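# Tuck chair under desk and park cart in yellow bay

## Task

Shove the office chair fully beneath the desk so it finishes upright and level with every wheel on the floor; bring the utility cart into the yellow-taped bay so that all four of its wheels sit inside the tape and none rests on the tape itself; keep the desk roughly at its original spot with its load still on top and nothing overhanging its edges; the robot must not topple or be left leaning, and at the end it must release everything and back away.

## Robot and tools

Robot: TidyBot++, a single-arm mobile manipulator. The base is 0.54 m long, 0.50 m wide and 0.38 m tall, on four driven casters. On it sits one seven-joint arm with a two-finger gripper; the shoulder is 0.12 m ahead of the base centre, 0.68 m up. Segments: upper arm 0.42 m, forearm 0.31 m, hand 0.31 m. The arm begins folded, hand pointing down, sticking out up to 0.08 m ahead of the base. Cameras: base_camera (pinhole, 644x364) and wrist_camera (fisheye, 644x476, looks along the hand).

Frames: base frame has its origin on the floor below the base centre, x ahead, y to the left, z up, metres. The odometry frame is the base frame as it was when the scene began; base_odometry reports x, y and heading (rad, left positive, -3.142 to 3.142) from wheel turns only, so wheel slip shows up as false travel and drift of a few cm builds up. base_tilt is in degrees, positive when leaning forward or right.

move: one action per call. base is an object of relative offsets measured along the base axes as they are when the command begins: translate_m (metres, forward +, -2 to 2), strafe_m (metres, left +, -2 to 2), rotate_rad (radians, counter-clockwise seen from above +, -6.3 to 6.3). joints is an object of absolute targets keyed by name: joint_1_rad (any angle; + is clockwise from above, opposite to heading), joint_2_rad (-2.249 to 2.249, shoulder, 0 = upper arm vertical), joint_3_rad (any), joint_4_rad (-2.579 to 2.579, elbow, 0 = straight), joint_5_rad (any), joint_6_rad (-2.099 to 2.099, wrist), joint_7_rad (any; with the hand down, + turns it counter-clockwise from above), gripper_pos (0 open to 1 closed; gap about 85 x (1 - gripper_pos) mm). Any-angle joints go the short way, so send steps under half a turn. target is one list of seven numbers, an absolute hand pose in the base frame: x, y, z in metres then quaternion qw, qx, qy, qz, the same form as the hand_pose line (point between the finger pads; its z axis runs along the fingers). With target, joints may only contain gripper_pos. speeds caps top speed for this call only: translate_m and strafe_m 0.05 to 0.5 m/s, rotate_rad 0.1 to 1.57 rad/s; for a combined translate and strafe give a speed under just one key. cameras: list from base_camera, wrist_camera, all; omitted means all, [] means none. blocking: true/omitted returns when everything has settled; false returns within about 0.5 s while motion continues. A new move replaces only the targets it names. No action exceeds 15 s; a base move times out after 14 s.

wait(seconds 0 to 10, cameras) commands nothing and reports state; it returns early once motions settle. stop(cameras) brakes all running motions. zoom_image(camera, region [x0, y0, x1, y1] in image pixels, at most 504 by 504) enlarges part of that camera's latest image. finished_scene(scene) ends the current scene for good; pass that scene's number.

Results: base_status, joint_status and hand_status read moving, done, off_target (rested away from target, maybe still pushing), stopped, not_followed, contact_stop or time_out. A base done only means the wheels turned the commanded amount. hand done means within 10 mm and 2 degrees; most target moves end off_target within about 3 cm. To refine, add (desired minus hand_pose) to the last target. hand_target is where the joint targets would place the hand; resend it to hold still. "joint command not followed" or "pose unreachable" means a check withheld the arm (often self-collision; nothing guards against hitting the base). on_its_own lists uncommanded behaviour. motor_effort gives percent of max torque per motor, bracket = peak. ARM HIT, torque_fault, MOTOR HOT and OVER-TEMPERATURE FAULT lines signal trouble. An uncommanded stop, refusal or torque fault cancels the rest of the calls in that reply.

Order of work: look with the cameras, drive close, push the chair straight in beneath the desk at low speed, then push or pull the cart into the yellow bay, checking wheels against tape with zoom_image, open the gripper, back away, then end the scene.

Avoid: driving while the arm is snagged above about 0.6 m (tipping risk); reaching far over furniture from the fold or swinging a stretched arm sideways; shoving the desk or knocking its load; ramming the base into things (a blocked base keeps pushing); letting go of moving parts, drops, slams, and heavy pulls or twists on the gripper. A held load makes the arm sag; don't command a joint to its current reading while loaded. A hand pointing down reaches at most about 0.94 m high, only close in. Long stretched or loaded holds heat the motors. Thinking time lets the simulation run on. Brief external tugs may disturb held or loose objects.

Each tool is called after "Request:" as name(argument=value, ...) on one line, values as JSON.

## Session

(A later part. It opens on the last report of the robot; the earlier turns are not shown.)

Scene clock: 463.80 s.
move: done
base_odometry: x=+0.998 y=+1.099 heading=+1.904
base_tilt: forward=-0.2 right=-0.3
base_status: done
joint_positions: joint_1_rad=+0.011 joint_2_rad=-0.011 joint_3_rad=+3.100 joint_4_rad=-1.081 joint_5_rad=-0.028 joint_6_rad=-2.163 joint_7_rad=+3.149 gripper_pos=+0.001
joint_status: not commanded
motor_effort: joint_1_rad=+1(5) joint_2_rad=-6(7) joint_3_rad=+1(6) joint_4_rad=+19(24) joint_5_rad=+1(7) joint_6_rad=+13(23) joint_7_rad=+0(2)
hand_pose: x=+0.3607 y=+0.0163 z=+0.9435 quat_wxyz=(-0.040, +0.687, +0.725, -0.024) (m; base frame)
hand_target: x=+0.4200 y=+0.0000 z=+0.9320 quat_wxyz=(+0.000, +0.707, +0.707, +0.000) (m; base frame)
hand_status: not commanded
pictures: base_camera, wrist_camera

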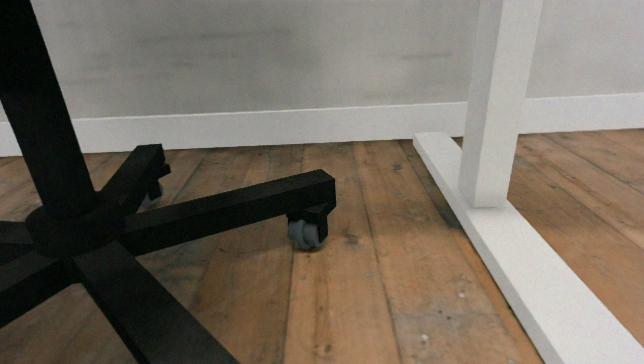

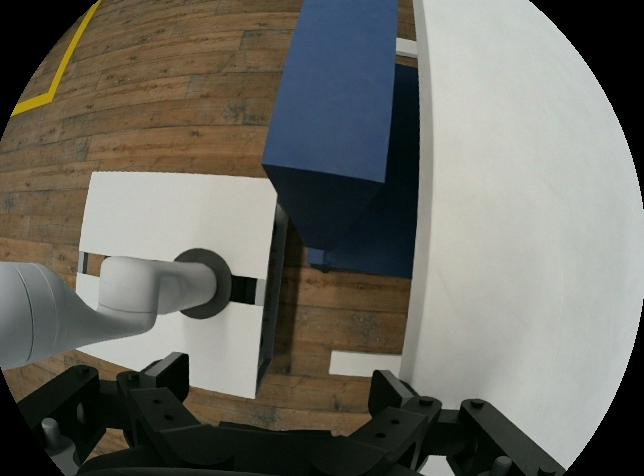

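Request:
move(base={"translate_m":-0.25}, cameras=[])

Request:
move(base={"strafe_m":0.29}, target=[0.42,0,0.85,0,0.7071,0.7071,0], cameras=[])

Request:
move(base={"translate_m":0.1}, joints={"gripper_pos":1}, speeds={"translate_m":0.08})

Scene clock: 473.13 s.
move: done
base_odometry: x=+1.080 y=+0.862 heading=+1.904
base_tilt: forward=-0.2 right=-0.3
base_status: done
joint_positions: joint_1_rad=+0.014 joint_2_rad=+0.044 joint_3_rad=+3.101 joint_4_rad=-1.059 joint_5_rad=-0.028 joint_6_rad=-2.058 joint_7_rad=+3.149 gripper_pos=+0.000
joint_status: not commanded
motor_effort: joint_1_rad=+0(1) joint_2_rad=-17(22) joint_3_rad=+0(1) joint_4_rad=+16(18) joint_5_rad=-1(2) joint_6_rad=-1(14) joint_7_rad=+0(1)
hand_pose: x=+0.4113 y=+0.0164 z=+0.9327 quat_wxyz=(-0.016, +0.690, +0.723, +0.002) (m; base frame)
hand_target: x=+0.4200 y=+0.0000 z=+0.9320 quat_wxyz=(+0.000, +0.707, +0.707, +0.000) (m; base frame)
hand_status: not commanded
pictures: none
No camera images: "cameras" was empty.

Scene clock: 475.10 s.
move: off_target
base_odometry: x=+0.806 y=+0.767 heading=+1.905
base_tilt: forward=-0.2 right=-0.3
base_status: done
joint_positions: joint_1_rad=-0.032 joint_2_rad=+0.008 joint_3_rad=+3.166 joint_4_rad=-1.388 joint_5_rad=-0.028 joint_6_rad=-1.809 joint_7_rad=+3.149 gripper_pos=+0.000
joint_status: not commanded
motor_effort: joint_1_rad=+0(2) joint_2_rad=-17(19) joint_3_rad=+0(1) joint_4_rad=+17(18) joint_5_rad=-1(1) joint_6_rad=-1(2) joint_7_rad=+0(1)
hand_pose: x=+0.4125 y=+0.0121 z=+0.8469 quat_wxyz=(-0.032, +0.699, +0.714, -0.012) (m; base frame)
hand_target: x=+0.4200 y=+0.0000 z=+0.8500 quat_wxyz=(+0.000, +0.707, +0.707, +0.000) (m; base frame)
hand_status: off_target (0.015 m and 4.1 deg from the pose sent, 0.085 m and 3.3 deg at the start)
pictures: none
No camera images: "cameras" was empty.

Scene clock: 477.00 s.
move: done
base_odometry: x=+0.773 y=+0.862 heading=+1.905
base_tilt: forward=-0.1 right=-0.3
base_status: done
joint_positions: joint_1_rad=-0.032 joint_2_rad=-0.003 joint_3_rad=+3.166 joint_4_rad=-1.388 joint_5_rad=-0.028 joint_6_rad=-1.804 joint_7_rad=+3.149 gripper_pos=+0.999
joint_status: all done
motor_effort: joint_1_rad=+0(1) joint_2_rad=-17(20) joint_3_rad=+0(1) joint_4_rad=+18(18) joint_5_rad=-1(1) joint_6_rad=-1(2) joint_7_rad=+0(1)
hand_pose: x=+0.4121 y=+0.0120 z=+0.8497 quat_wxyz=(-0.027, +0.700, +0.714, -0.007) (m; base frame)
hand_target: x=+0.4200 y=+0.0000 z=+0.8500 quat_wxyz=(+0.000, +0.707, +0.707, +0.000) (m; base frame)
hand_status: not commanded
pictures: base_camera, wrist_camera

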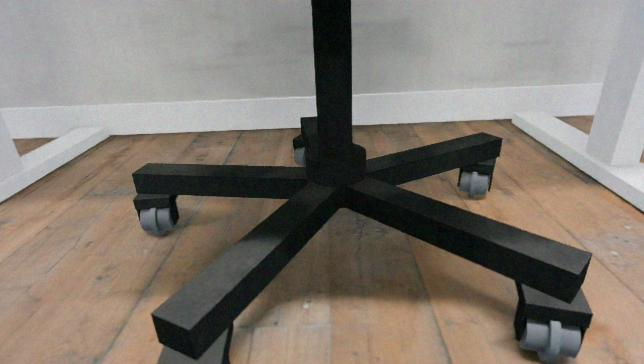

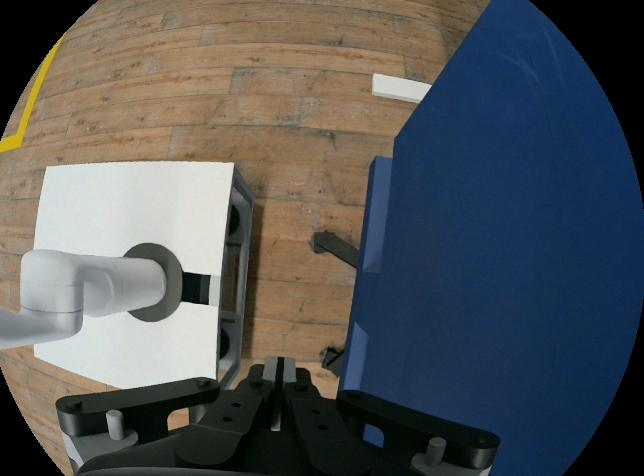

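Request:
move(base={"translate_m":0.14}, speeds={"translate_m":0.06})

Scene clock: 481.77 s.
move: done
base_odometry: x=+0.727 y=+0.993 heading=+1.905
base_tilt: forward=-0.2 right=-0.3
base_status: done
joint_positions: joint_1_rad=-0.031 joint_2_rad=-0.129 joint_3_rad=+3.185 joint_4_rad=-1.488 joint_5_rad=-0.009 joint_6_rad=-1.962 joint_7_rad=+3.149 gripper_pos=+0.999
joint_status: not commanded
motor_effort: joint_1_rad=-4(4) joint_2_rad=+9(18) joint_3_rad=-2(4) joint_4_rad=+34(36) joint_5_rad=-6(7) joint_6_rad=+35(41) joint_7_rad=+0(2)
hand_pose: x=+0.3171 y=+0.0006 z=+0.8590 quat_wxyz=(-0.069, +0.705, +0.704, -0.058) (m; base frame)
hand_target: x=+0.4200 y=+0.0000 z=+0.8500 quat_wxyz=(+0.000, +0.707, +0.707, +0.000) (m; base frame)
hand_status: not commanded
pictures: base_camera, wrist_camera

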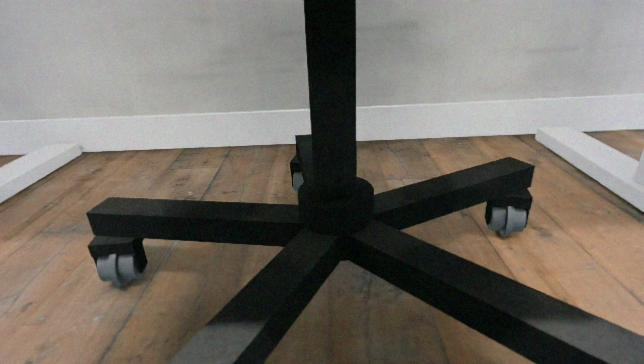

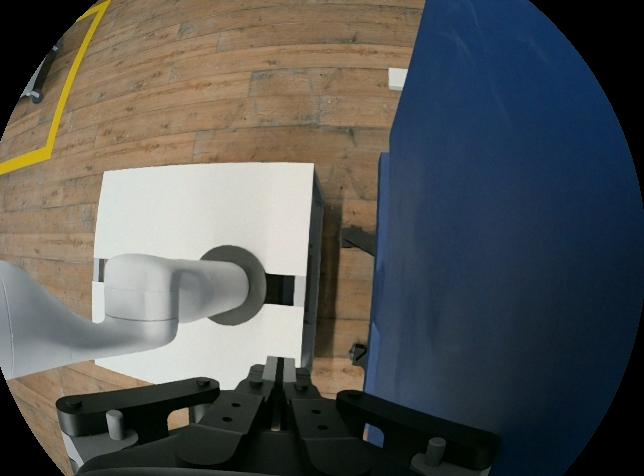

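Request:
move(base={"translate_m":-0.3}, speeds={"translate_m":0.15}, cameras=[])

Request:
move(base={"translate_m":-0.5}, joints={"joint_1_rad":0,"joint_2_rad":-0.385,"joint_3_rad":3.12,"joint_4_rad":-2.0,"joint_5_rad":0,"joint_6_rad":0.2,"joint_7_rad":1.57})

Scene clock: 489.70 s.
move: done
base_odometry: x=+0.826 y=+0.710 heading=+1.905
base_tilt: forward=-0.2 right=-0.3
base_status: done
joint_positions: joint_1_rad=-0.033 joint_2_rad=-0.027 joint_3_rad=+3.185 joint_4_rad=-1.401 joint_5_rad=-0.009 joint_6_rad=-1.766 joint_7_rad=+3.149 gripper_pos=+0.999
joint_status: not commanded
motor_effort: joint_1_rad=+0(4) joint_2_rad=-15(18) joint_3_rad=+0(3) joint_4_rad=+17(33) joint_5_rad=+0(6) joint_6_rad=+0(35) joint_7_rad=+0(1)
hand_pose: x=+0.4170 y=+0.0006 z=+0.8525 quat_wxyz=(-0.003, +0.708, +0.706, +0.004) (m; base frame)
hand_target: x=+0.4200 y=+0.0000 z=+0.8500 quat_wxyz=(+0.000, +0.707, +0.707, +0.000) (m; base frame)
hand_status: not commanded
pictures: none
No camera images: "cameras" was empty.

Scene clock: 492.40 s.
move: done
base_odometry: x=+0.990 y=+0.237 heading=+1.905
base_tilt: forward=-0.2 right=-0.3
base_status: done
joint_positions: joint_1_rad=-0.018 joint_2_rad=-0.376 joint_3_rad=+3.142 joint_4_rad=-1.983 joint_5_rad=-0.009 joint_6_rad=+0.158 joint_7_rad=+1.643 gripper_pos=+0.999
joint_status: all done
motor_effort: joint_1_rad=+0(2) joint_2_rad=-9(20) joint_3_rad=+0(1) joint_4_rad=+23(24) joint_5_rad=-1(1) joint_6_rad=+8(10) joint_7_rad=+0(2)
hand_pose: x=+0.5874 y=+0.0093 z=+1.0997 quat_wxyz=(+0.017, +0.662, +0.026, +0.749) (m; base frame)
hand_target: x=+0.5822 y=+0.0140 z=+1.1060 quat_wxyz=(-0.005, +0.650, +0.009, +0.760) (m; base frame)
hand_status: not commanded
pictures: base_camera, wrist_camera

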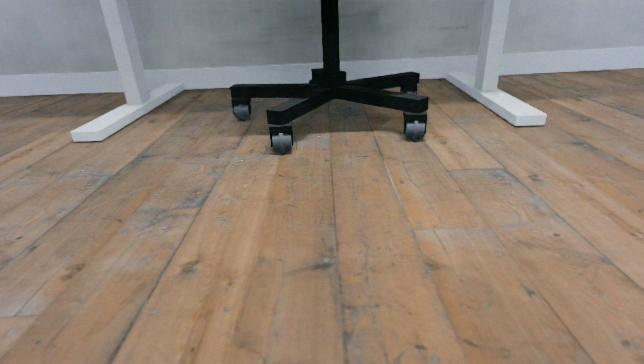

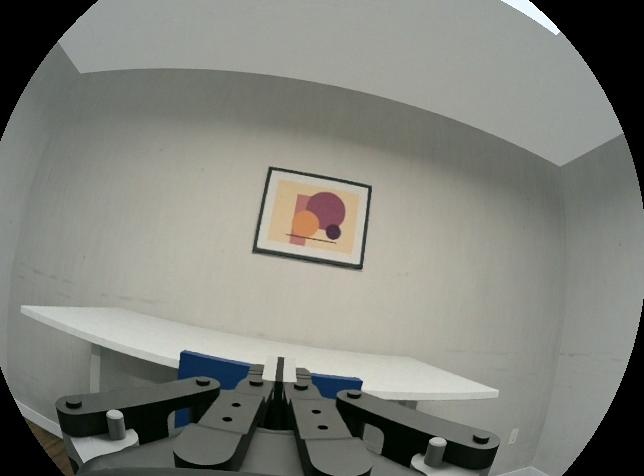

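Request:
finished_scene(scene=2)

The scene is finished: the task was done.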